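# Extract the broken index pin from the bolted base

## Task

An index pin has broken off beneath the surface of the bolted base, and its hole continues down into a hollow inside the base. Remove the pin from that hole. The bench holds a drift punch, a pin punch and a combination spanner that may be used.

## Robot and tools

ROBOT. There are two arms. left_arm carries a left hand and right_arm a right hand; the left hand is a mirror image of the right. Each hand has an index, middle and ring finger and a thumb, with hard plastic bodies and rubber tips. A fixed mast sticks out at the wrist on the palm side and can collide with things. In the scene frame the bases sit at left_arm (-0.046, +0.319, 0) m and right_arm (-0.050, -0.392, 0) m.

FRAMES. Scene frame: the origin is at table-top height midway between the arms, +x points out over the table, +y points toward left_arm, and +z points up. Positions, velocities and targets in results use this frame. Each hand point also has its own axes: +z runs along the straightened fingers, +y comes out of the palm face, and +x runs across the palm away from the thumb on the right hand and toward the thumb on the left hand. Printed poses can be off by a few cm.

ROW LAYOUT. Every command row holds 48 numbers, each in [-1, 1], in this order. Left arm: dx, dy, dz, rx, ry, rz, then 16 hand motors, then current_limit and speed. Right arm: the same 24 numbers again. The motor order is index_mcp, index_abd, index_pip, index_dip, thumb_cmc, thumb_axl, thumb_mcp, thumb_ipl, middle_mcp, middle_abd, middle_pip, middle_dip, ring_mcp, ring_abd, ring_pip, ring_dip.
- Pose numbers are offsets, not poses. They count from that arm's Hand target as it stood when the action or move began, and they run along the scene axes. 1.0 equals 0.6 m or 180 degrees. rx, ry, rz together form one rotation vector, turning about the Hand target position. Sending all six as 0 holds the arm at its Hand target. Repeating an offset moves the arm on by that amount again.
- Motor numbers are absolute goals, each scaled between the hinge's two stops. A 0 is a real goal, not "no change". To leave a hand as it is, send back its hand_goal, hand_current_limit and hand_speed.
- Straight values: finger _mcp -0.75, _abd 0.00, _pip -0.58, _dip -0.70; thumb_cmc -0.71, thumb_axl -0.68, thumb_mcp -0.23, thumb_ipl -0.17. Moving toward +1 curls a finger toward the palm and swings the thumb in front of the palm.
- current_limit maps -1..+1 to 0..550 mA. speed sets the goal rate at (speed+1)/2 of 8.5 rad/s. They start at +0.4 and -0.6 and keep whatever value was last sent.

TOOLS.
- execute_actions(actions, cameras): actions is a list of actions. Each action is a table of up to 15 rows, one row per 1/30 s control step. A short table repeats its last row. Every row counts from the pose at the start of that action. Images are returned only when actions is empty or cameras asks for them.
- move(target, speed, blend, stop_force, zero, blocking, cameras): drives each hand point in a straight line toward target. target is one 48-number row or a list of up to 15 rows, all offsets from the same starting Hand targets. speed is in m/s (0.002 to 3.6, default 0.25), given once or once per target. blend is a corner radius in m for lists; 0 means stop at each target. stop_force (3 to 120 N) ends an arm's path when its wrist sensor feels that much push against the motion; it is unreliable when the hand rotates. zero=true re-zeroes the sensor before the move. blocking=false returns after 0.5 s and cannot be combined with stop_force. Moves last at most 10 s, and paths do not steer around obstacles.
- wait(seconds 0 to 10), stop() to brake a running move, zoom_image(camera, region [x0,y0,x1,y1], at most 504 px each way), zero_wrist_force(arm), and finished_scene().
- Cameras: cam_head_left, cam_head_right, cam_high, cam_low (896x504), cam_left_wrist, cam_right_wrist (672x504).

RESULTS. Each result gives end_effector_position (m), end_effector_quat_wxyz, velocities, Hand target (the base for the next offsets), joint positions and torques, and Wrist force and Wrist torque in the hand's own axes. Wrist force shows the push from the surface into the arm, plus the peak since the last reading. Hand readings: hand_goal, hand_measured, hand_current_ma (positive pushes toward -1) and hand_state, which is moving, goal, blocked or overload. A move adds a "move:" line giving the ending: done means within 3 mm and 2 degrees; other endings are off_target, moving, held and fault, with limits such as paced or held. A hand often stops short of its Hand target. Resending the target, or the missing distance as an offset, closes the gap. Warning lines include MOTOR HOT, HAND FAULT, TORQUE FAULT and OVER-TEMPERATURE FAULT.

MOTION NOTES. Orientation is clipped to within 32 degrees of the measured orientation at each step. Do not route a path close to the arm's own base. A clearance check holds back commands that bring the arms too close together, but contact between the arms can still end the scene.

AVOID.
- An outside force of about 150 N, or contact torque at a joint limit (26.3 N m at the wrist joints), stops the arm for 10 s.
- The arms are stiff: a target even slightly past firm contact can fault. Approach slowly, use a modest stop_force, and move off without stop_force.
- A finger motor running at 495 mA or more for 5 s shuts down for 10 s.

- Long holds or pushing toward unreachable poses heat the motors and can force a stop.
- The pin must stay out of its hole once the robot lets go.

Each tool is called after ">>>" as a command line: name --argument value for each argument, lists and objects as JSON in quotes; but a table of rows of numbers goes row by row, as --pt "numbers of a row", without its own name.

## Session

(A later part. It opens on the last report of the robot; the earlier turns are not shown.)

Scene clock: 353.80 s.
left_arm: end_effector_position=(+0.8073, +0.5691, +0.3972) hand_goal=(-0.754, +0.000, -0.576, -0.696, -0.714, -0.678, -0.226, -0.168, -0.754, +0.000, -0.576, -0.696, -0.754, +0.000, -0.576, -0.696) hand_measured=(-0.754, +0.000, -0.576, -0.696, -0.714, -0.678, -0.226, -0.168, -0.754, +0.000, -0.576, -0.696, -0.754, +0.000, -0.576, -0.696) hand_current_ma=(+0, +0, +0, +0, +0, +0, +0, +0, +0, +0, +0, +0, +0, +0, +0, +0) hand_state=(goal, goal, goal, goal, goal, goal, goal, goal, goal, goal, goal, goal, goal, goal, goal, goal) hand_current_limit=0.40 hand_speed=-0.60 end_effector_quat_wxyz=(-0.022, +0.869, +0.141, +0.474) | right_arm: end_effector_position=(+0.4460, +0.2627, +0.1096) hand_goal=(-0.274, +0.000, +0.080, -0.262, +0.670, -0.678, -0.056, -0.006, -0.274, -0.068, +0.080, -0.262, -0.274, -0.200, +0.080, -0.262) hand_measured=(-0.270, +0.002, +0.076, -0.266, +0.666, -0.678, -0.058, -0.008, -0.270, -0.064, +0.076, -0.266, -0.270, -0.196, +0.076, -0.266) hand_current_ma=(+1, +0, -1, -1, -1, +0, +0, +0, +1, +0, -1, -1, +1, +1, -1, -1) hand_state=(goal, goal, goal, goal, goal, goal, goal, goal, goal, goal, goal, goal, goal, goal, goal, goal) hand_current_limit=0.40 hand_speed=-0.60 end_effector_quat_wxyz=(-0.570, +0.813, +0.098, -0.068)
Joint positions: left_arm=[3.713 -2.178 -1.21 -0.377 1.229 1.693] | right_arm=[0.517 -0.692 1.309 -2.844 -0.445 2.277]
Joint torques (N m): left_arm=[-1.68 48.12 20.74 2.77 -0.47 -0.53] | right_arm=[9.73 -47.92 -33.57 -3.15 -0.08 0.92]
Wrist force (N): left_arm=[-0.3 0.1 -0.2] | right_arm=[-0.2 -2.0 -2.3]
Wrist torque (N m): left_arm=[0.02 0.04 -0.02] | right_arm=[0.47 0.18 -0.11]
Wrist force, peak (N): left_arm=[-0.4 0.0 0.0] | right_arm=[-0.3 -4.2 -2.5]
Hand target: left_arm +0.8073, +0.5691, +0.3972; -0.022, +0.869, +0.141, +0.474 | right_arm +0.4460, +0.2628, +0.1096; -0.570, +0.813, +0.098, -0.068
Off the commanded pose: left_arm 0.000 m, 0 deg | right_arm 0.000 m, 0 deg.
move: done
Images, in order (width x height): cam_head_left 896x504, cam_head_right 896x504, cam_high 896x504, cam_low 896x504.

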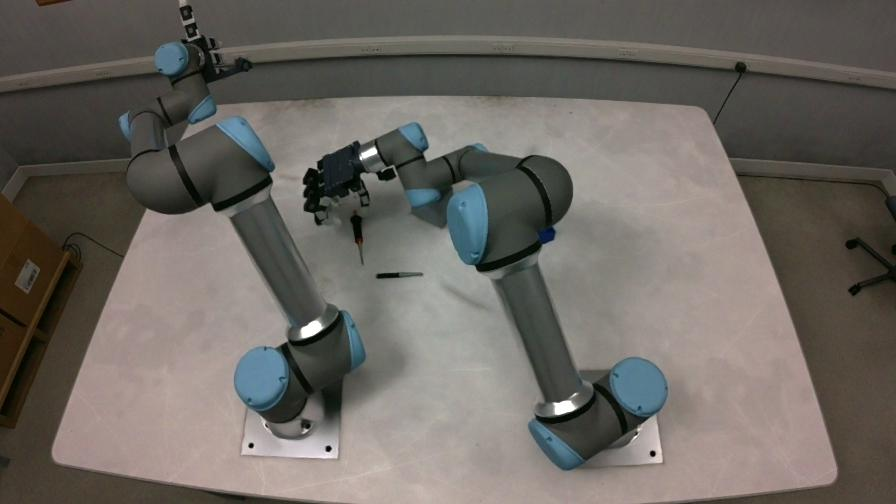

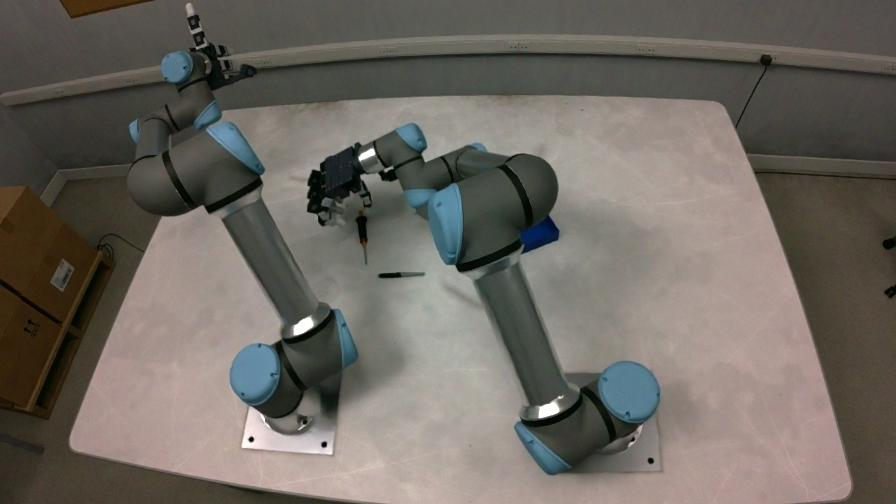

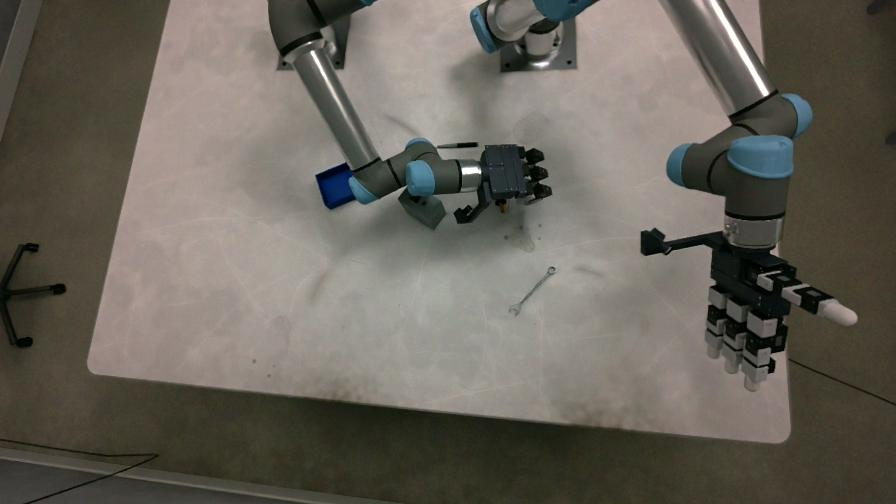

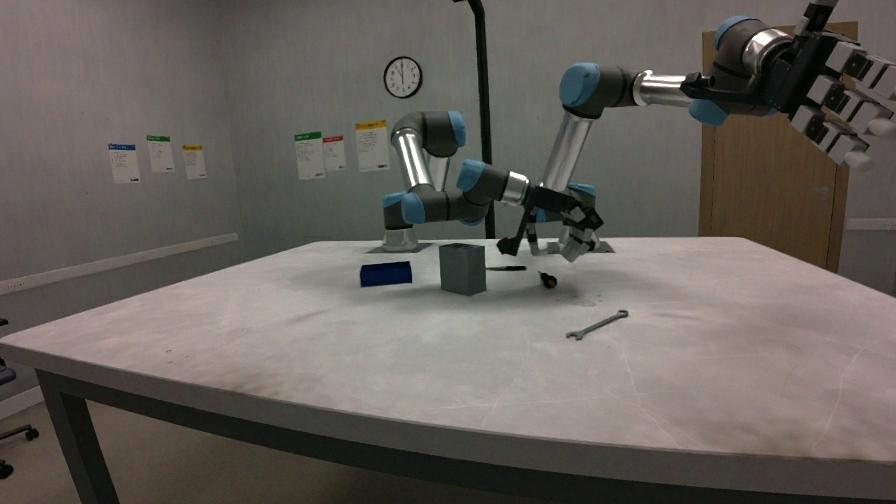

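>>> move --target '[0,0,0,0,0,0,-0.754,0,-0.576,-0.696,-0.714,-0.678,-0.226,-0.168,-0.754,0,-0.576,-0.696,-0.754,0,-0.576,-0.696,0.4,-0.6, -0.005,0.012,-0.083,0,0,0,-0.274,0,0.08,-0.261,0.671,-0.677,-0.056,-0.005,-0.274,-0.03,0.08,-0.261,-0.274,-0.08,0.08,-0.261,0.4,-0.6]' --speed 0.15 --stop_force 8 --cameras '["cam_head_left","cam_head_right","cam_high","cam_low"]'

>>> zoom_image --camera "cam_high" --region '[460, 120, 560, 240]'

>>> zoom_image --camera "cam_head_left" --region '[300, 180, 400, 280]'

>>> zoom_image --camera "cam_low" --region '[490, 200, 610, 310]'

Scene clock: 403.63 s.
left_arm: end_effector_position=(+0.8073, +0.5691, +0.3972) hand_goal=(-0.754, +0.000, -0.576, -0.696, -0.714, -0.678, -0.226, -0.168, -0.754, +0.000, -0.576, -0.696, -0.754, +0.000, -0.576, -0.696) hand_measured=(-0.754, +0.000, -0.576, -0.696, -0.714, -0.678, -0.226, -0.168, -0.754, +0.000, -0.576, -0.696, -0.754, +0.000, -0.576, -0.696) hand_current_ma=(+0, +0, +0, +0, +0, +0, +0, +0, +0, +0, +0, +0, +0, +0, +0, +0) hand_state=(goal, goal, goal, goal, goal, goal, goal, goal, goal, goal, goal, goal, goal, goal, goal, goal) hand_current_limit=0.40 hand_speed=-0.60 end_effector_quat_wxyz=(-0.022, +0.869, +0.141, +0.474) | right_arm: end_effector_position=(+0.4430, +0.2700, +0.0598) hand_goal=(-0.274, +0.000, +0.080, -0.262, +0.670, -0.678, -0.056, -0.006, -0.274, -0.030, +0.080, -0.262, -0.274, -0.080, +0.080, -0.262) hand_measured=(-0.270, +0.002, +0.076, -0.266, +0.666, -0.678, -0.058, -0.008, -0.270, -0.032, +0.076, -0.266, -0.270, -0.082, +0.076, -0.266) hand_current_ma=(+1, +0, -1, -1, -1, +0, +0, +0, +1, +0, -1, -1, +1, +0, -1, -1) hand_state=(goal, goal, goal, goal, goal, goal, goal, goal, goal, goal, goal, goal, goal, goal, goal, goal) hand_current_limit=0.40 hand_speed=-0.60 end_effector_quat_wxyz=(-0.570, +0.813, +0.098, -0.068)
Joint positions: left_arm=[3.713 -2.178 -1.21 -0.377 1.229 1.693] | right_arm=[0.528 -0.609 1.301 -2.936 -0.452 2.296]
Joint torques (N m): left_arm=[0.5 49.32 21.77 2.98 -0.35 -0.59] | right_arm=[-9.49 -47.62 -6.5 -3.9 2.34 -2]
Wrist force (N): left_arm=[0.0 0.0 -0.1] | right_arm=[-0.6 -2.0 -2.0]
Wrist torque (N m): left_arm=[0.01 0.01 0.00] | right_arm=[0.48 0.22 -0.22]
Wrist force, peak (N): left_arm=[-0.4 0.0 -0.1] | right_arm=[-0.1 -3.2 -2.9]
Hand target: left_arm +0.8073, +0.5691, +0.3972; -0.022, +0.869, +0.141, +0.474 | right_arm +0.4430, +0.2700, +0.0598; -0.570, +0.813, +0.098, -0.068
Off the commanded pose: left_arm 0.000 m, 0 deg | right_arm 0.000 m, 0 deg.
move: done
Images, in order (width x height): cam_head_left 896x504, cam_head_right 896x504, cam_high 896x504, cam_low 896x504.

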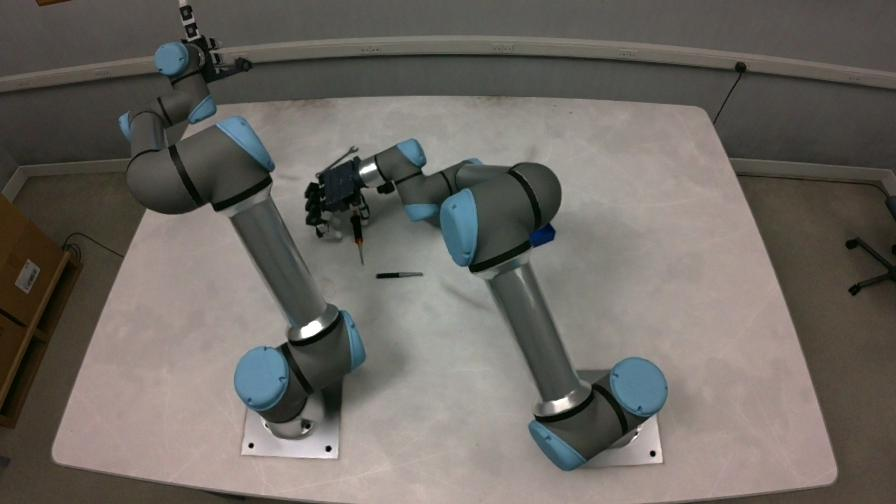

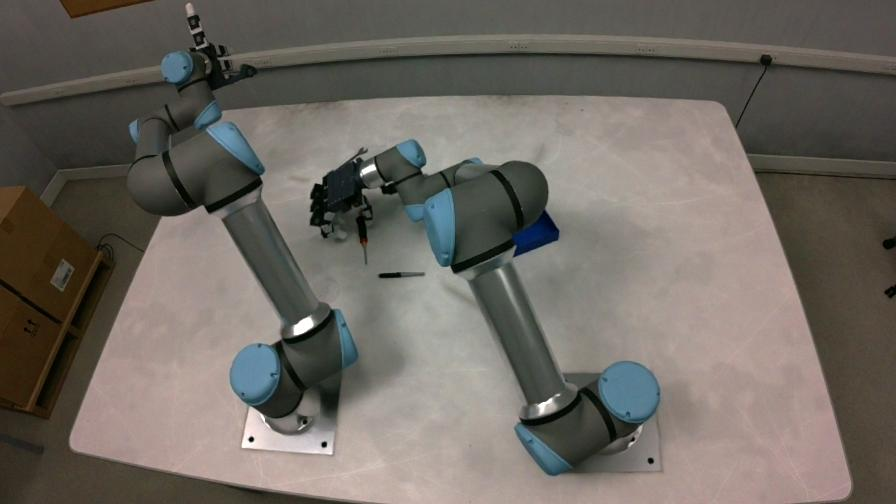

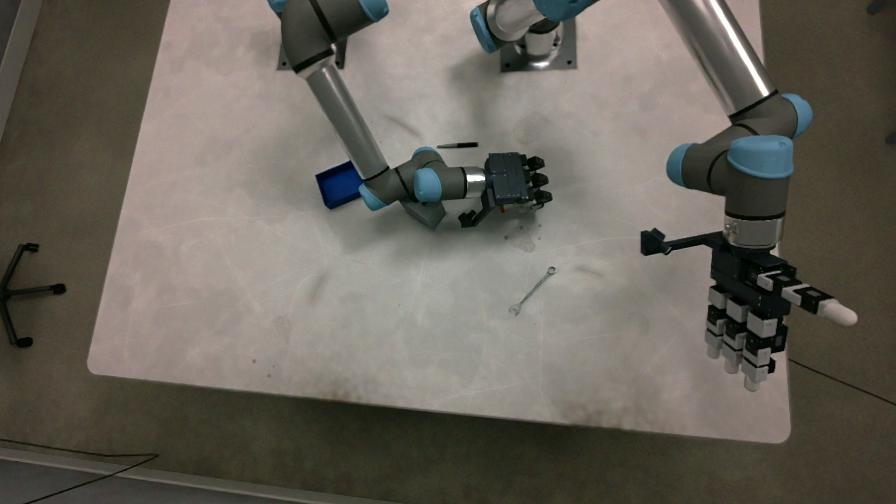

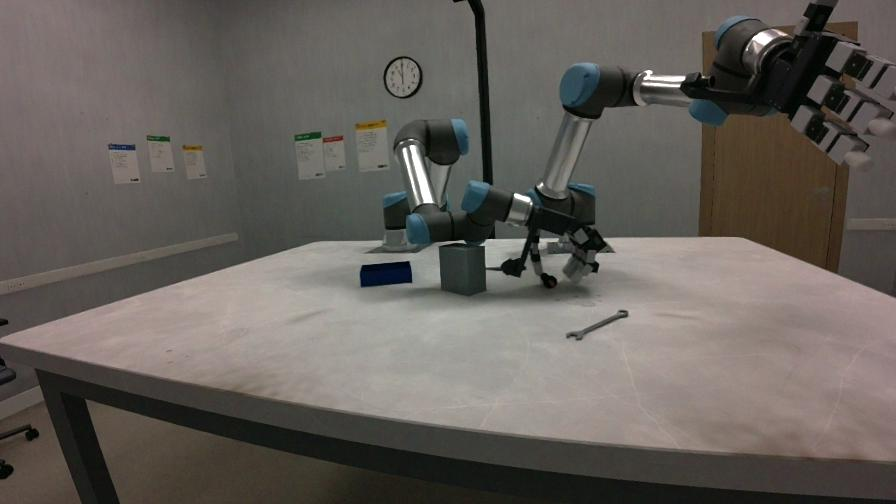

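Scaled by 4.200 from the camera's 896x504 image, which has a finer 1280x720 frame.

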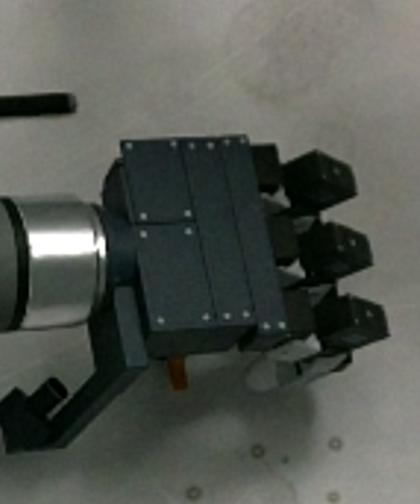

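Scaled by 5.040 from the camera's 896x504 image, which has a finer 1280x720 frame.

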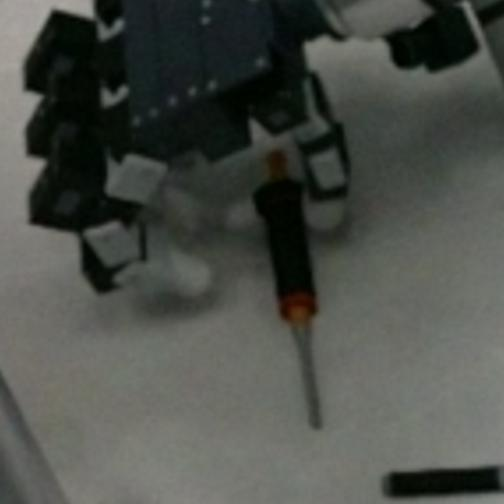

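Scaled by 4.200 from the camera's 896x504 image, which has a finer 1280x720 frame.

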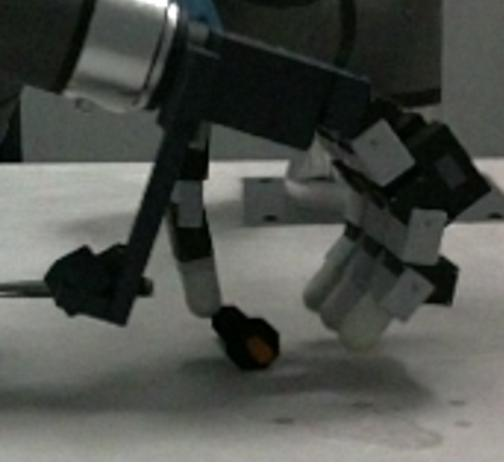

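>>> move --pt "0 0 0 0 0 0 -0.754 0 -0.576 -0.696 -0.714 -0.678 -0.226 -0.168 -0.754 0 -0.576 -0.696 -0.754 0 -0.576 -0.696 0.4 -0.6 0.004 -0.0162 0 0 0 0 -0.274 0 0.08 -0.261 0.671 -0.677 -0.056 -0.005 -0.274 -0.03 0.08 -0.261 -0.274 -0.08 0.08 -0.261 0.4 -0.6" --pt "0 0 0 0 0 0 -0.754 0 -0.576 -0.696 -0.714 -0.678 -0.226 -0.168 -0.754 0 -0.576 -0.696 -0.754 0 -0.576 -0.696 0.4 -0.6 0.004 -0.0162 -0.033 0 0 0 -0.274 0 0.08 -0.261 0.671 -0.677 -0.056 -0.005 -0.274 -0.03 0.08 -0.261 -0.274 -0.08 0.08 -0.261 0.4 -0.6" --speed 0.05 --stop_force 8 --cameras '["cam_head_left","cam_low"]'

>>> zoom_image --camera "cam_head_left" --region '[300, 180, 400, 280]'

>>> zoom_image --camera "cam_low" --region '[490, 200, 610, 310]'

Scene clock: 423.73 s.
left_arm: end_effector_position=(+0.8073, +0.5691, +0.3972) hand_goal=(-0.754, +0.000, -0.576, -0.696, -0.714, -0.678, -0.226, -0.168, -0.754, +0.000, -0.576, -0.696, -0.754, +0.000, -0.576, -0.696) hand_measured=(-0.754, +0.000, -0.576, -0.696, -0.714, -0.678, -0.226, -0.168, -0.754, +0.000, -0.576, -0.696, -0.754, +0.000, -0.576, -0.696) hand_current_ma=(+0, +0, +0, +0, +0, +0, +0, +0, +0, +0, +0, +0, +0, +0, +0, +0) hand_state=(goal, goal, goal, goal, goal, goal, goal, goal, goal, goal, goal, goal, goal, goal, goal, goal) hand_current_limit=0.40 hand_speed=-0.60 end_effector_quat_wxyz=(-0.022, +0.869, +0.141, +0.474) | right_arm: end_effector_position=(+0.4457, +0.2604, +0.0524) hand_goal=(-0.274, +0.000, +0.080, -0.262, +0.670, -0.678, -0.056, -0.006, -0.274, -0.030, +0.080, -0.262, -0.274, -0.080, +0.080, -0.262) hand_measured=(-0.270, +0.002, +0.076, -0.266, +0.668, -0.678, -0.058, -0.008, -0.270, -0.032, +0.078, -0.266, -0.270, -0.082, +0.078, -0.266) hand_current_ma=(+1, +0, -1, -1, +0, +0, +0, +0, +1, +0, +0, -1, +1, +0, -1, -1) hand_state=(goal, goal, goal, goal, goal, goal, goal, goal, goal, goal, goal, goal, goal, goal, goal, goal) hand_current_limit=0.40 hand_speed=-0.60 end_effector_quat_wxyz=(-0.570, +0.813, +0.099, -0.068)
Joint positions: left_arm=[3.713 -2.178 -1.21 -0.377 1.229 1.693] | right_arm=[0.514 -0.611 1.323 -2.936 -0.444 2.272]
Joint torques (N m): left_arm=[0.63 49.45 21.73 3.08 -0.23 -0.56] | right_arm=[0.06 -54.52 -19.73 -2.92 1.13 0.01]
Wrist force (N): left_arm=[0.0 0.0 -0.1] | right_arm=[-0.7 -1.7 -2.2]
Wrist torque (N m): left_arm=[0.01 0.00 0.00] | right_arm=[0.54 0.22 -0.14]
Wrist force, peak (N): left_arm=[0.0 0.2 -0.3] | right_arm=[0.0 -6.1 -3.2]
Hand target: left_arm +0.8073, +0.5691, +0.3972; -0.022, +0.869, +0.141, +0.474 | right_arm +0.4457, +0.2604, +0.0524; -0.570, +0.813, +0.099, -0.068 (not the last commanded pose)
Off the commanded pose: left_arm 0.000 m, 0 deg | right_arm 0.012 m, 0 deg.
FORCE FAULT: contact force on the right arm reached its limit, and that arm stopped. The contact can be on any part of that arm, not only on its tool. That arm's remaining commands of this call were not run. That arm is still stopped at the end of this call. That arm stays stopped for about 10 more seconds. Until then a move that you send moves the other arm only, and its call returns only when the move has ended. Once the stop has ended, the next robot result says so. If the stop ends while you think or write, that arm runs what you send next, counted from a new Hand target: where the arm stands when the stop ends. While its stop runs, that arm, its gripper or tool too, takes no new command. Until it ends, the stop uses up actions while you think or wait. An arm that is not stopped still takes commands.
move: fault (right_arm); path passed 1 of 2 targets
Images, in order (width x height): cam_head_left 896x504, cam_low 896x504.

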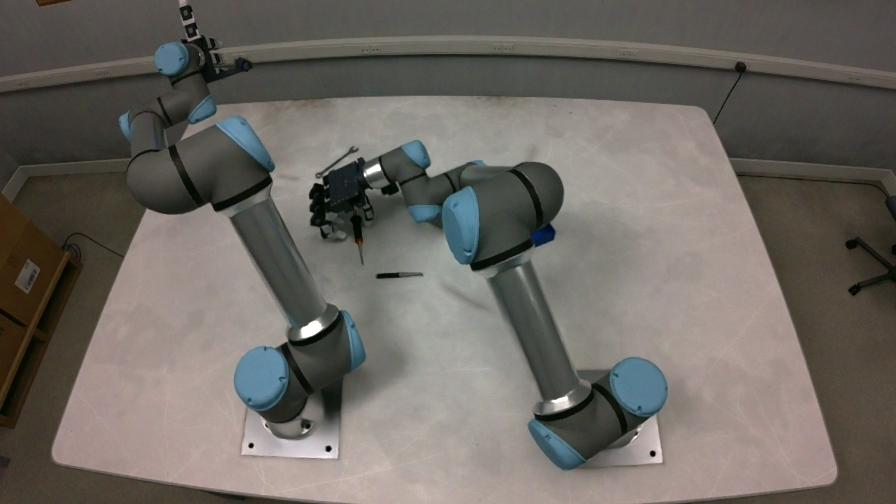

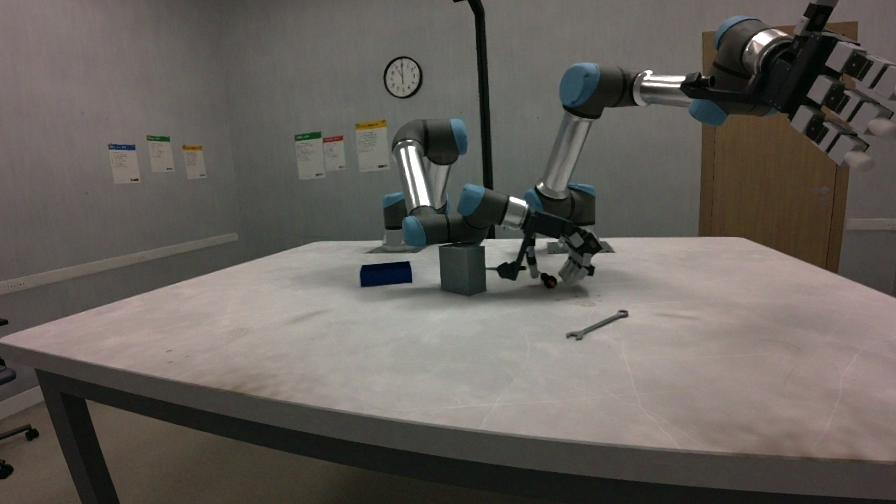

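Scaled by 5.040 from the camera's 896x504 image, which has a finer 1280x720 frame.

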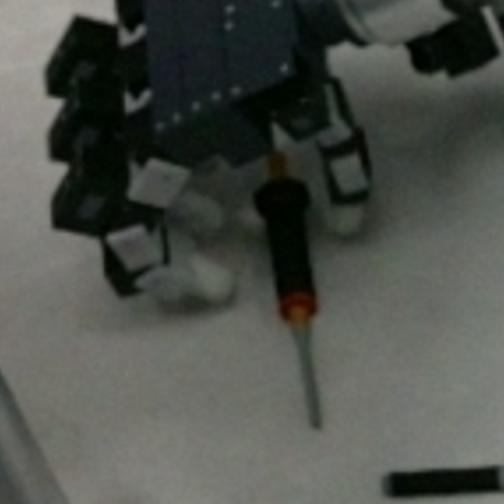

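Scaled by 4.200 from the camera's 896x504 image, which has a finer 1280x720 frame.

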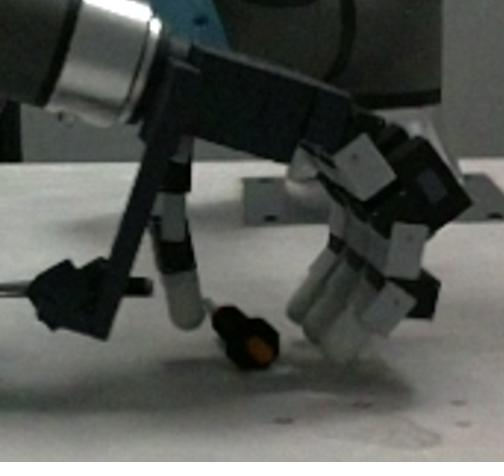

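>>> move --pt "0 0 0 0 0 0 -0.754 0 -0.576 -0.696 -0.714 -0.678 -0.226 -0.168 -0.754 0 -0.576 -0.696 -0.754 0 -0.576 -0.696 0.4 -0.6 0 0 0.12 0 0 0 -0.274 0 0.08 -0.261 0.671 -0.677 -0.056 -0.005 -0.274 -0.03 0.08 -0.261 -0.274 -0.08 0.08 -0.261 0.4 -0.6" --pt "0 0 0 0 0 0 -0.754 0 -0.576 -0.696 -0.714 -0.678 -0.226 -0.168 -0.754 0 -0.576 -0.696 -0.754 0 -0.576 -0.696 0.4 -0.6 0 -0.0082 0.11 -0.081 -0.0197 0 -0.644 0 0.226 0.101 0.671 -0.677 0.09 -0.059 -0.644 -0.03 0.226 0.101 -0.644 -0.08 0.226 0.101 0.4 -0.6" --speed 0.15 --cameras '["cam_head_left","cam_low","cam_high"]'

Scene clock: 471.93 s.
left_arm: end_effector_position=(+0.8073, +0.5691, +0.3972) hand_goal=(-0.754, +0.000, -0.576, -0.696, -0.714, -0.678, -0.226, -0.168, -0.754, +0.000, -0.576, -0.696, -0.754, +0.000, -0.576, -0.696) hand_measured=(-0.754, +0.000, -0.576, -0.696, -0.714, -0.678, -0.226, -0.168, -0.754, +0.000, -0.576, -0.696, -0.754, +0.000, -0.576, -0.696) hand_current_ma=(+0, +0, +0, +0, +0, +0, +0, +0, +0, +0, +0, +0, +0, +0, +0, +0) hand_state=(goal, goal, goal, goal, goal, goal, goal, goal, goal, goal, goal, goal, goal, goal, goal, goal) hand_current_limit=0.40 hand_speed=-0.60 end_effector_quat_wxyz=(-0.022, +0.869, +0.141, +0.474) | right_arm: end_effector_position=(+0.4457, +0.2554, +0.1184) hand_goal=(-0.644, +0.000, +0.226, +0.100, +0.670, -0.678, +0.090, -0.060, -0.644, -0.030, +0.226, +0.100, -0.644, -0.080, +0.226, +0.100) hand_measured=(-0.630, +0.002, +0.222, +0.096, +0.668, -0.678, +0.088, -0.058, -0.630, -0.032, +0.222, +0.096, -0.630, -0.082, +0.222, +0.096) hand_current_ma=(+8, +0, -1, -1, +0, +0, +0, +0, +8, +0, -1, -1, +9, +0, -1, -1) hand_state=(goal, goal, goal, goal, goal, goal, goal, goal, goal, goal, goal, goal, goal, goal, goal, goal) hand_current_limit=0.40 hand_speed=-0.60 end_effector_quat_wxyz=(-0.459, +0.880, +0.107, -0.055)
Joint positions: left_arm=[3.713 -2.178 -1.21 -0.377 1.229 1.693] | right_arm=[0.57 -0.769 1.249 -2.493 -0.686 2.118]
Joint torques (N m): left_arm=[1.22 48.56 22.76 2.88 -0.09 -0.9] | right_arm=[-9.06 -43.7 -10.03 -1.29 -0.05 1.86]
Wrist force (N): left_arm=[-0.2 0.0 -0.1] | right_arm=[0.3 -1.9 -2.3]
Wrist torque (N m): left_arm=[0.01 0.02 -0.01] | right_arm=[0.40 0.10 -0.09]
Wrist force, peak (N): left_arm=[-0.3 0.0 -0.2] | right_arm=[-0.2 -3.7 -2.7]
Hand target: left_arm +0.8073, +0.5691, +0.3972; -0.022, +0.869, +0.141, +0.474 | right_arm +0.4457, +0.2554, +0.1184; -0.459, +0.880, +0.107, -0.055
Off the commanded pose: left_arm 0.000 m, 0 deg | right_arm 0.000 m, 0 deg.
FORCE FAULT, CONTINUED: the right arm's stop, for the force fault that an earlier result reported, is over. The rest of the stop counts as 19 of the actions that you can send in this scene. The stop ended before this call began, so that arm ran this call's commands, counted from a new Hand target: where the arm stood when the stop ended. During its stop the right arm's controller moved it back a little.
move: done
Images, in order (width x height): cam_head_left 896x504, cam_high 896x504, cam_low 896x504.

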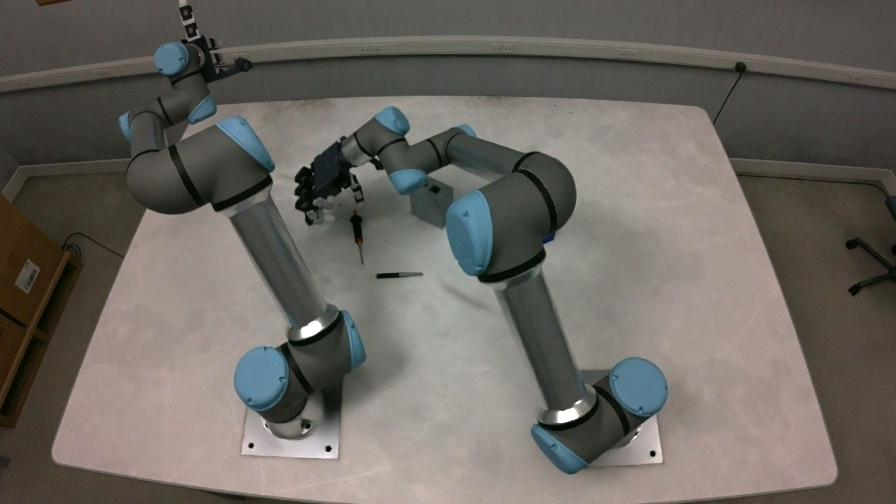

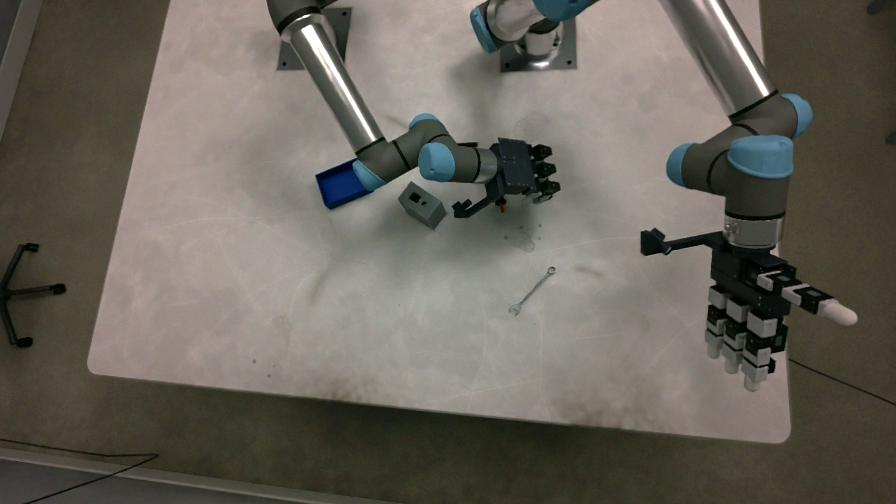

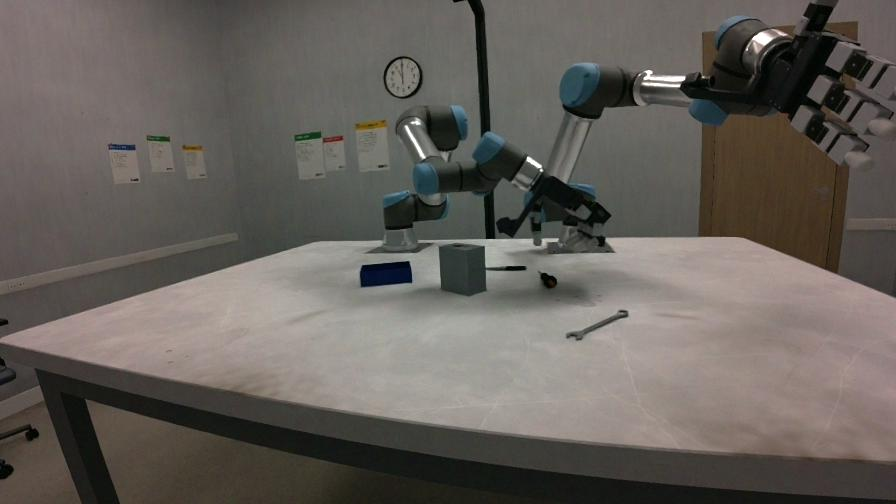

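>>> move --target '[0,0,0,0,0,0,-0.754,0,-0.576,-0.696,-0.714,-0.678,-0.226,-0.168,-0.754,0,-0.576,-0.696,-0.754,0,-0.576,-0.696,0.4,-0.6, 0,0,-0.122,0,0,0,-0.644,0,0.226,0.101,0.671,-0.677,0.09,-0.059,-0.644,-0.03,0.226,0.101,-0.644,-0.08,0.226,0.101,0.4,-0.6]' --speed 0.15 --stop_force 10 --cameras '["cam_head_left","cam_low","cam_high"]'

>>> zoom_image --camera "cam_head_left" --region '[300, 180, 400, 280]'

>>> zoom_image --camera "cam_low" --region '[490, 200, 610, 310]'

Scene clock: 480.60 s.
left_arm: end_effector_position=(+0.8073, +0.5691, +0.3972) hand_goal=(-0.754, +0.000, -0.576, -0.696, -0.714, -0.678, -0.226, -0.168, -0.754, +0.000, -0.576, -0.696, -0.754, +0.000, -0.576, -0.696) hand_measured=(-0.754, +0.000, -0.576, -0.696, -0.714, -0.678, -0.226, -0.168, -0.754, +0.000, -0.576, -0.696, -0.754, +0.000, -0.576, -0.696) hand_current_ma=(+0, +0, +0, +0, +0, +0, +0, +0, +0, +0, +0, +0, +0, +0, +0, +0) hand_state=(goal, goal, goal, goal, goal, goal, goal, goal, goal, goal, goal, goal, goal, goal, goal, goal) hand_current_limit=0.40 hand_speed=-0.60 end_effector_quat_wxyz=(-0.022, +0.869, +0.141, +0.474) | right_arm: end_effector_position=(+0.4457, +0.2554, +0.0452) hand_goal=(-0.644, +0.000, +0.226, +0.100, +0.670, -0.678, +0.090, -0.060, -0.644, -0.030, +0.226, +0.100, -0.644, -0.080, +0.226, +0.100) hand_measured=(-0.630, +0.002, +0.222, +0.096, +0.668, -0.678, +0.088, -0.058, -0.632, -0.032, +0.222, +0.096, -0.630, -0.082, +0.222, +0.096) hand_current_ma=(+7, +0, -1, -1, +0, +0, +0, +0, +7, +0, -1, -1, +8, +0, -1, -1) hand_state=(goal, goal, goal, goal, goal, goal, goal, goal, goal, goal, goal, goal, goal, goal, goal, goal) hand_current_limit=0.40 hand_speed=-0.60 end_effector_quat_wxyz=(-0.459, +0.880, +0.107, -0.055)
Joint positions: left_arm=[3.713 -2.178 -1.21 -0.377 1.229 1.693] | right_arm=[0.57 -0.675 1.285 -2.622 -0.686 2.118]
Joint torques (N m): left_arm=[1.3 49.27 23.39 2.89 -0.28 -0.77] | right_arm=[8.72 -46.5 -34.49 -4.37 1.44 1.3]
Wrist force (N): left_arm=[-0.1 0.1 -0.2] | right_arm=[0.3 -2.1 -2.1]
Wrist torque (N m): left_arm=[0.03 0.00 0.00] | right_arm=[0.39 0.12 -0.08]
Wrist force, peak (N): left_arm=[-0.4 0.1 -0.2] | right_arm=[0.8 -3.7 -3.0]
Hand target: left_arm +0.8073, +0.5691, +0.3972; -0.022, +0.869, +0.141, +0.474 | right_arm +0.4457, +0.2554, +0.0452; -0.459, +0.880, +0.107, -0.055
Off the commanded pose: left_arm 0.000 m, 0 deg | right_arm 0.000 m, 0 deg.
move: done
Images, in order (width x height): cam_head_left 896x504, cam_high 896x504, cam_low 896x504.

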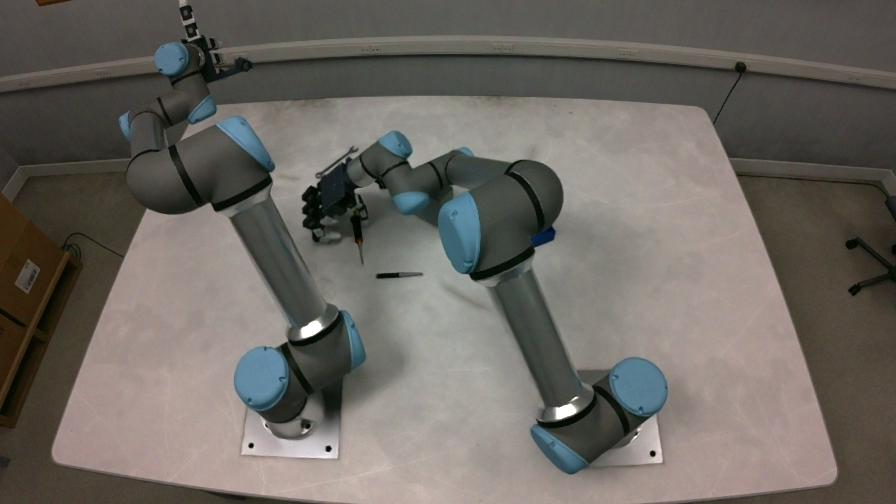

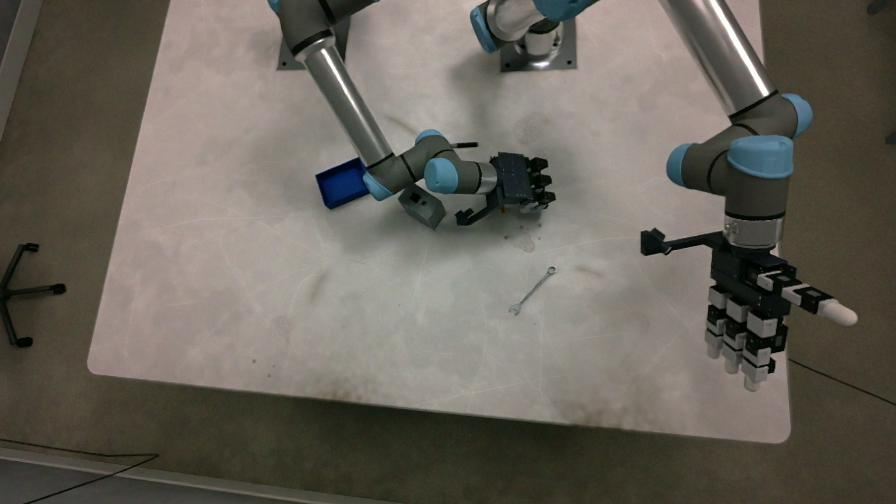

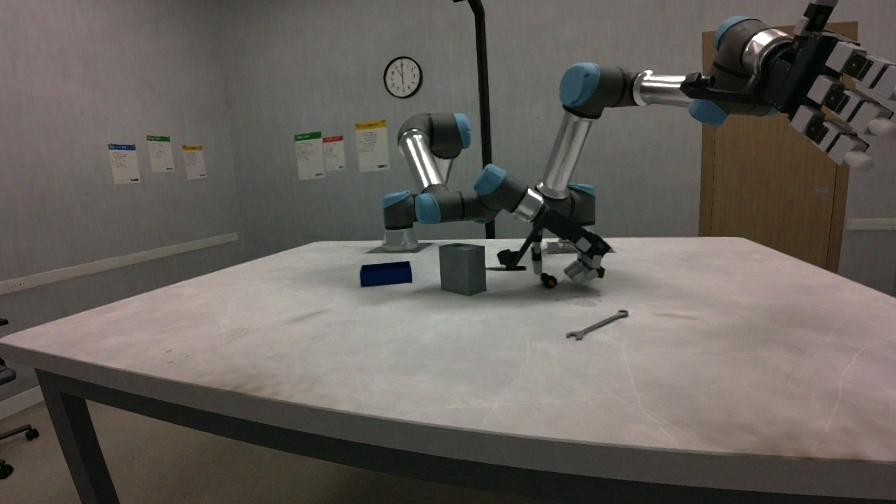

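Scaled by 5.040 from the camera's 896x504 image, which has a finer 1280x720 frame.

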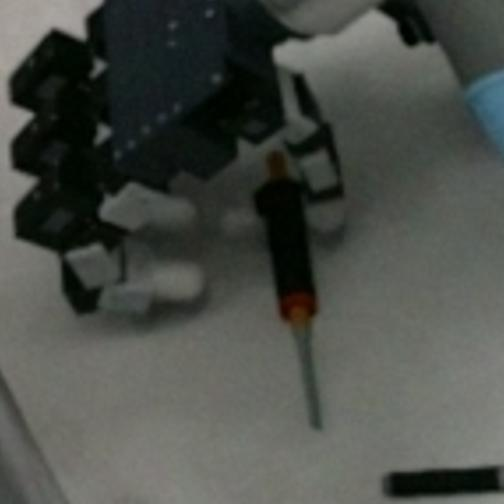

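Scaled by 4.200 from the camera's 896x504 image, which has a finer 1280x720 frame.

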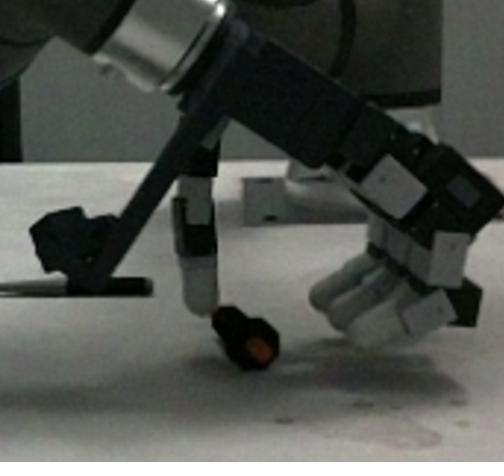

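>>> move --pt "0 0 0 0 0 0 -0.754 0 -0.576 -0.696 -0.714 -0.678 -0.226 -0.168 -0.754 0 -0.576 -0.696 -0.754 0 -0.576 -0.696 0.4 -0.6 0.0032 -0.013 0 0 0 0 -0.644 0 0.226 0.101 0.671 -0.677 0.09 -0.059 -0.644 -0.03 0.226 0.101 -0.644 -0.08 0.226 0.101 0.4 -0.6" --pt "0 0 0 0 0 0 -0.754 0 -0.576 -0.696 -0.714 -0.678 -0.226 -0.168 -0.754 0 -0.576 -0.696 -0.754 0 -0.576 -0.696 0.4 -0.6 0.0032 -0.013 -0.0303 0 0 0 -0.644 0 0.226 0.101 0.671 -0.677 0.09 -0.059 -0.644 -0.03 0.226 0.101 -0.644 -0.08 0.226 0.101 0.4 -0.6" --speed 0.04 --stop_force 6 --cameras '["cam_head_left","cam_low"]'

>>> zoom_image --camera "cam_head_left" --region '[300, 180, 400, 280]'

>>> zoom_image --camera "cam_low" --region '[490, 200, 610, 310]'

Scene clock: 504.00 s.
left_arm: end_effector_position=(+0.8073, +0.5691, +0.3972) hand_goal=(-0.754, +0.000, -0.576, -0.696, -0.714, -0.678, -0.226, -0.168, -0.754, +0.000, -0.576, -0.696, -0.754, +0.000, -0.576, -0.696) hand_measured=(-0.754, +0.000, -0.576, -0.696, -0.714, -0.678, -0.226, -0.168, -0.754, +0.000, -0.576, -0.696, -0.754, +0.000, -0.576, -0.696) hand_current_ma=(+0, +0, +0, +0, +0, +0, +0, +0, +0, +0, +0, +0, +0, +0, +0, +0) hand_state=(goal, goal, goal, goal, goal, goal, goal, goal, goal, goal, goal, goal, goal, goal, goal, goal) hand_current_limit=0.40 hand_speed=-0.60 end_effector_quat_wxyz=(-0.022, +0.869, +0.141, +0.474) | right_arm: end_effector_position=(+0.4476, +0.2476, +0.0281) hand_goal=(-0.644, +0.000, +0.226, +0.100, +0.670, -0.678, +0.090, -0.060, -0.644, -0.030, +0.226, +0.100, -0.644, -0.080, +0.226, +0.100) hand_measured=(-0.640, +0.002, +0.228, +0.102, +0.668, -0.678, +0.088, -0.058, -0.638, -0.032, +0.228, +0.102, -0.638, -0.082, +0.228, +0.102) hand_current_ma=(+1, +0, +0, +0, +0, +0, +0, +0, +2, +0, +0, +0, +2, +0, +0, +0) hand_state=(goal, goal, goal, goal, goal, goal, goal, goal, goal, goal, goal, goal, goal, goal, goal, goal) hand_current_limit=0.40 hand_speed=-0.60 end_effector_quat_wxyz=(-0.459, +0.880, +0.107, -0.055)
Joint positions: left_arm=[3.713 -2.178 -1.21 -0.377 1.229 1.693] | right_arm=[0.56 -0.661 1.306 -2.646 -0.682 2.103]
Joint torques (N m): left_arm=[0.94 48.67 22.86 3.11 -0.23 -0.99] | right_arm=[-3.57 -62.83 -30.92 -4.3 0.08 0.19]
Wrist force (N): left_arm=[0.0 0.0 0.0] | right_arm=[0.3 -2.0 -2.4]
Wrist torque (N m): left_arm=[0.00 0.01 0.00] | right_arm=[0.42 0.13 -0.05]
Wrist force, peak (N): left_arm=[-0.4 0.1 -0.3] | right_arm=[-0.4 -11.2 -5.7]
Hand target: left_arm +0.8073, +0.5691, +0.3972; -0.022, +0.869, +0.141, +0.474 | right_arm +0.4476, +0.2476, +0.0281; -0.459, +0.880, +0.107, -0.055 (not the last commanded pose)
Off the commanded pose: left_arm 0.000 m, 0 deg | right_arm 0.001 m, 0 deg.
move: contact (right_arm); path passed 1 of 2 targets
Images, in order (width x height): cam_head_left 896x504, cam_low 896x504.

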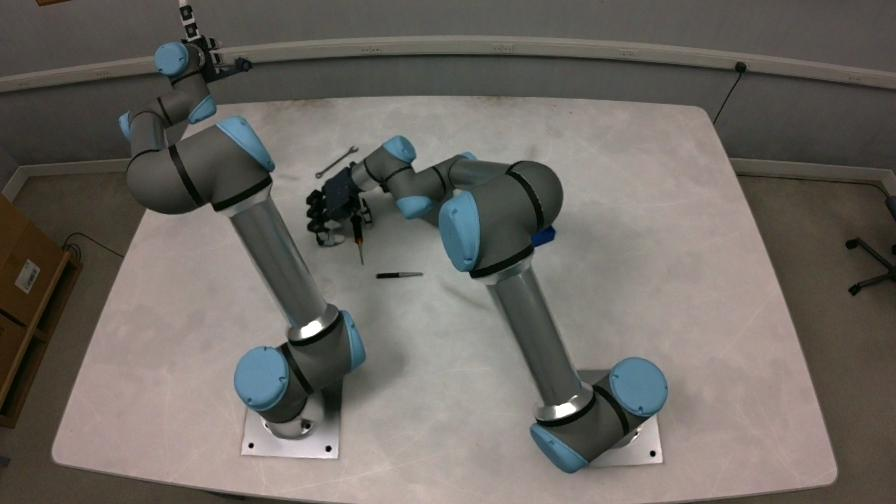

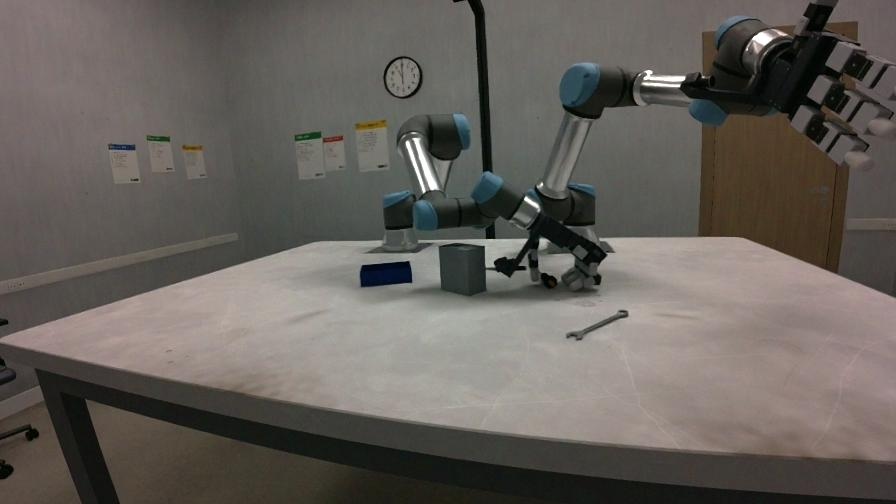

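Scaled by 5.040 from the camera's 896x504 image, which has a finer 1280x720 frame.

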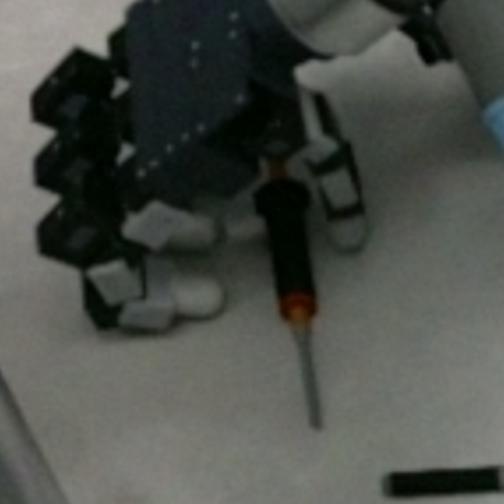

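Scaled by 4.200 from the camera's 896x504 image, which has a finer 1280x720 frame.

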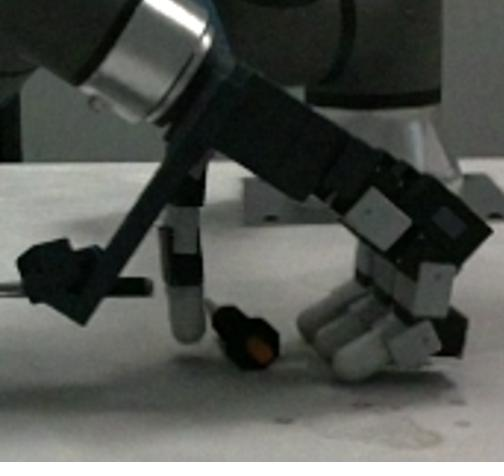

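>>> move --pt "0 0 0 0 0 0 -0.754 0 -0.576 -0.696 -0.714 -0.678 -0.226 -0.168 -0.754 0 -0.576 -0.696 -0.754 0 -0.576 -0.696 0.4 -0.6 0 0 0 0 0 0 -0.397 0 0.226 0.101 0.671 -0.677 0.09 -0.059 -0.397 -0.03 0.226 0.101 -0.397 -0.08 0.226 0.101 0.4 -0.6" --pt "0 0 0 0 0 0 -0.754 0 -0.576 -0.696 -0.714 -0.678 -0.226 -0.168 -0.754 0 -0.576 -0.696 -0.754 0 -0.576 -0.696 0.4 -0.6 0 0 0 0 0 0 -0.301 0 0.153 0.029 0.671 -0.677 0.12 -0.04 -0.301 -0.03 0.153 0.029 -0.301 -0.08 0.153 0.029 0.4 -0.6" --speed 0.04 --cameras '["cam_head_left","cam_low"]'

>>> zoom_image --camera "cam_head_left" --region '[300, 180, 400, 280]'

>>> zoom_image --camera "cam_low" --region '[490, 200, 610, 310]'

Scene clock: 519.50 s.
left_arm: end_effector_position=(+0.8073, +0.5691, +0.3972) hand_goal=(-0.754, +0.000, -0.576, -0.696, -0.714, -0.678, -0.226, -0.168, -0.754, +0.000, -0.576, -0.696, -0.754, +0.000, -0.576, -0.696) hand_measured=(-0.754, +0.000, -0.576, -0.696, -0.714, -0.678, -0.226, -0.168, -0.754, +0.000, -0.576, -0.696, -0.754, +0.000, -0.576, -0.696) hand_current_ma=(+0, +0, +0, +0, +0, +0, +0, +0, +0, +0, +0, +0, +0, +0, +0, +0) hand_state=(goal, goal, goal, goal, goal, goal, goal, goal, goal, goal, goal, goal, goal, goal, goal, goal) hand_current_limit=0.40 hand_speed=-0.60 end_effector_quat_wxyz=(-0.022, +0.869, +0.141, +0.474) | right_arm: end_effector_position=(+0.4477, +0.2477, +0.0283) hand_goal=(-0.302, +0.000, +0.152, +0.028, +0.670, -0.678, +0.120, -0.040, -0.302, -0.030, +0.152, +0.028, -0.302, -0.080, +0.152, +0.028) hand_measured=(-0.332, +0.000, +0.152, +0.030, +0.668, -0.678, +0.118, -0.042, -0.336, -0.032, +0.152, +0.032, -0.344, -0.082, +0.152, +0.036) hand_current_ma=(-30, +0, +0, +1, +0, +0, +0, +0, -37, +0, +0, +1, -55, +0, +0, +3) hand_state=(blocked, goal, goal, goal, goal, goal, goal, goal, blocked, goal, goal, goal, blocked, goal, goal, goal) hand_current_limit=0.40 hand_speed=-0.60 end_effector_quat_wxyz=(-0.459, +0.880, +0.107, -0.055)
Joint positions: left_arm=[3.713 -2.178 -1.21 -0.377 1.229 1.693] | right_arm=[0.56 -0.661 1.306 -2.646 -0.682 2.103]
Joint torques (N m): left_arm=[1.87 48.69 23.34 2.89 -0.17 -1.06] | right_arm=[-8.31 -44.91 -19.73 -0.09 -2.26 -1.72]
Wrist force (N): left_arm=[0.0 0.0 -0.1] | right_arm=[-0.4 -15.1 -7.7]
Wrist torque (N m): left_arm=[0.01 0.00 0.00] | right_arm=[0.71 0.16 -0.40]
Wrist force, peak (N): left_arm=[-0.4 0.1 -0.3] | right_arm=[-0.8 -15.1 -7.8]
Hand target: left_arm +0.8073, +0.5691, +0.3972; -0.022, +0.869, +0.141, +0.474 | right_arm +0.4476, +0.2476, +0.0281; -0.459, +0.880, +0.107, -0.055
Off the commanded pose: left_arm 0.000 m, 0 deg | right_arm 0.000 m, 0 deg.
move: done
Images, in order (width x height): cam_head_left 896x504, cam_low 896x504.

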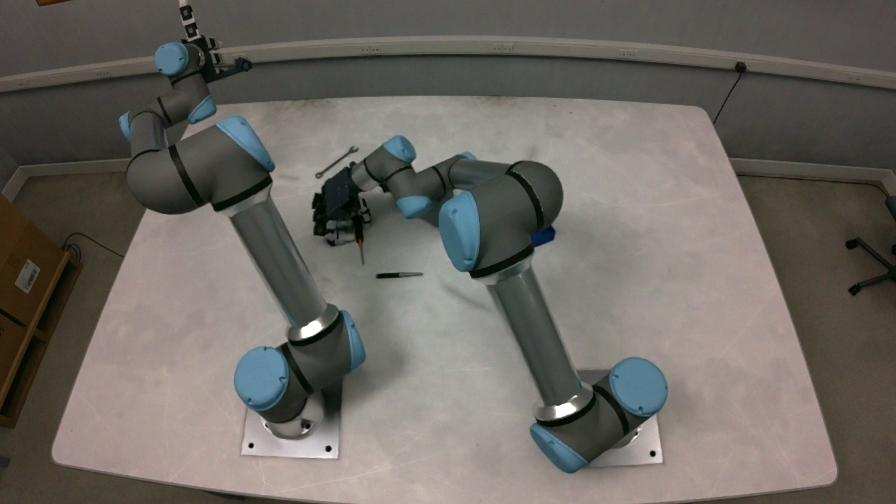

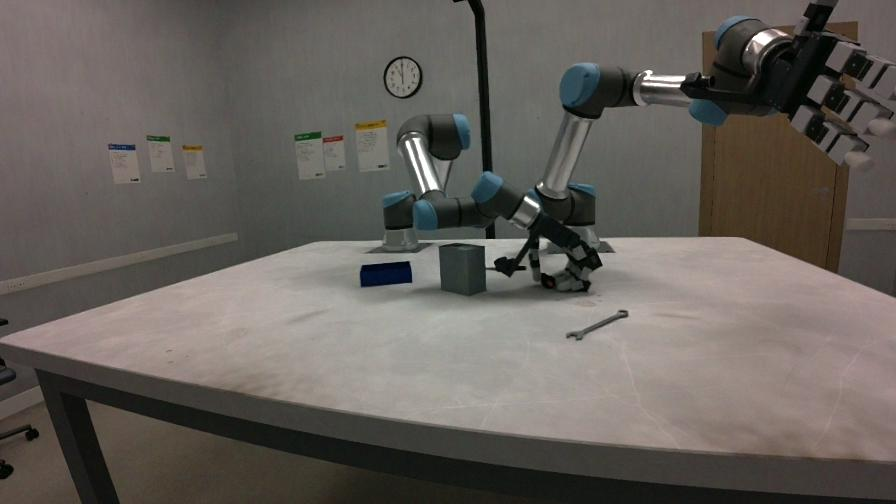

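Scaled by 5.040 from the camera's 896x504 image, which has a finer 1280x720 frame.

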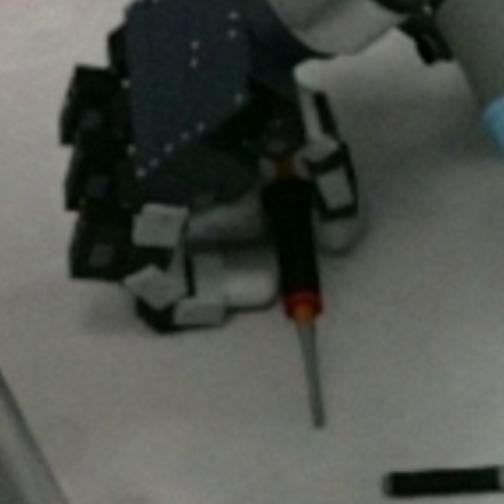

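Scaled by 4.200 from the camera's 896x504 image, which has a finer 1280x720 frame.

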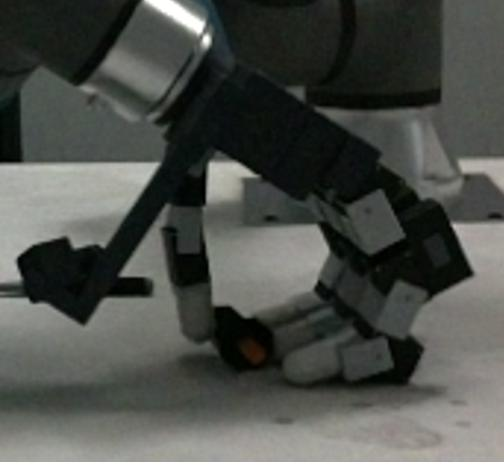

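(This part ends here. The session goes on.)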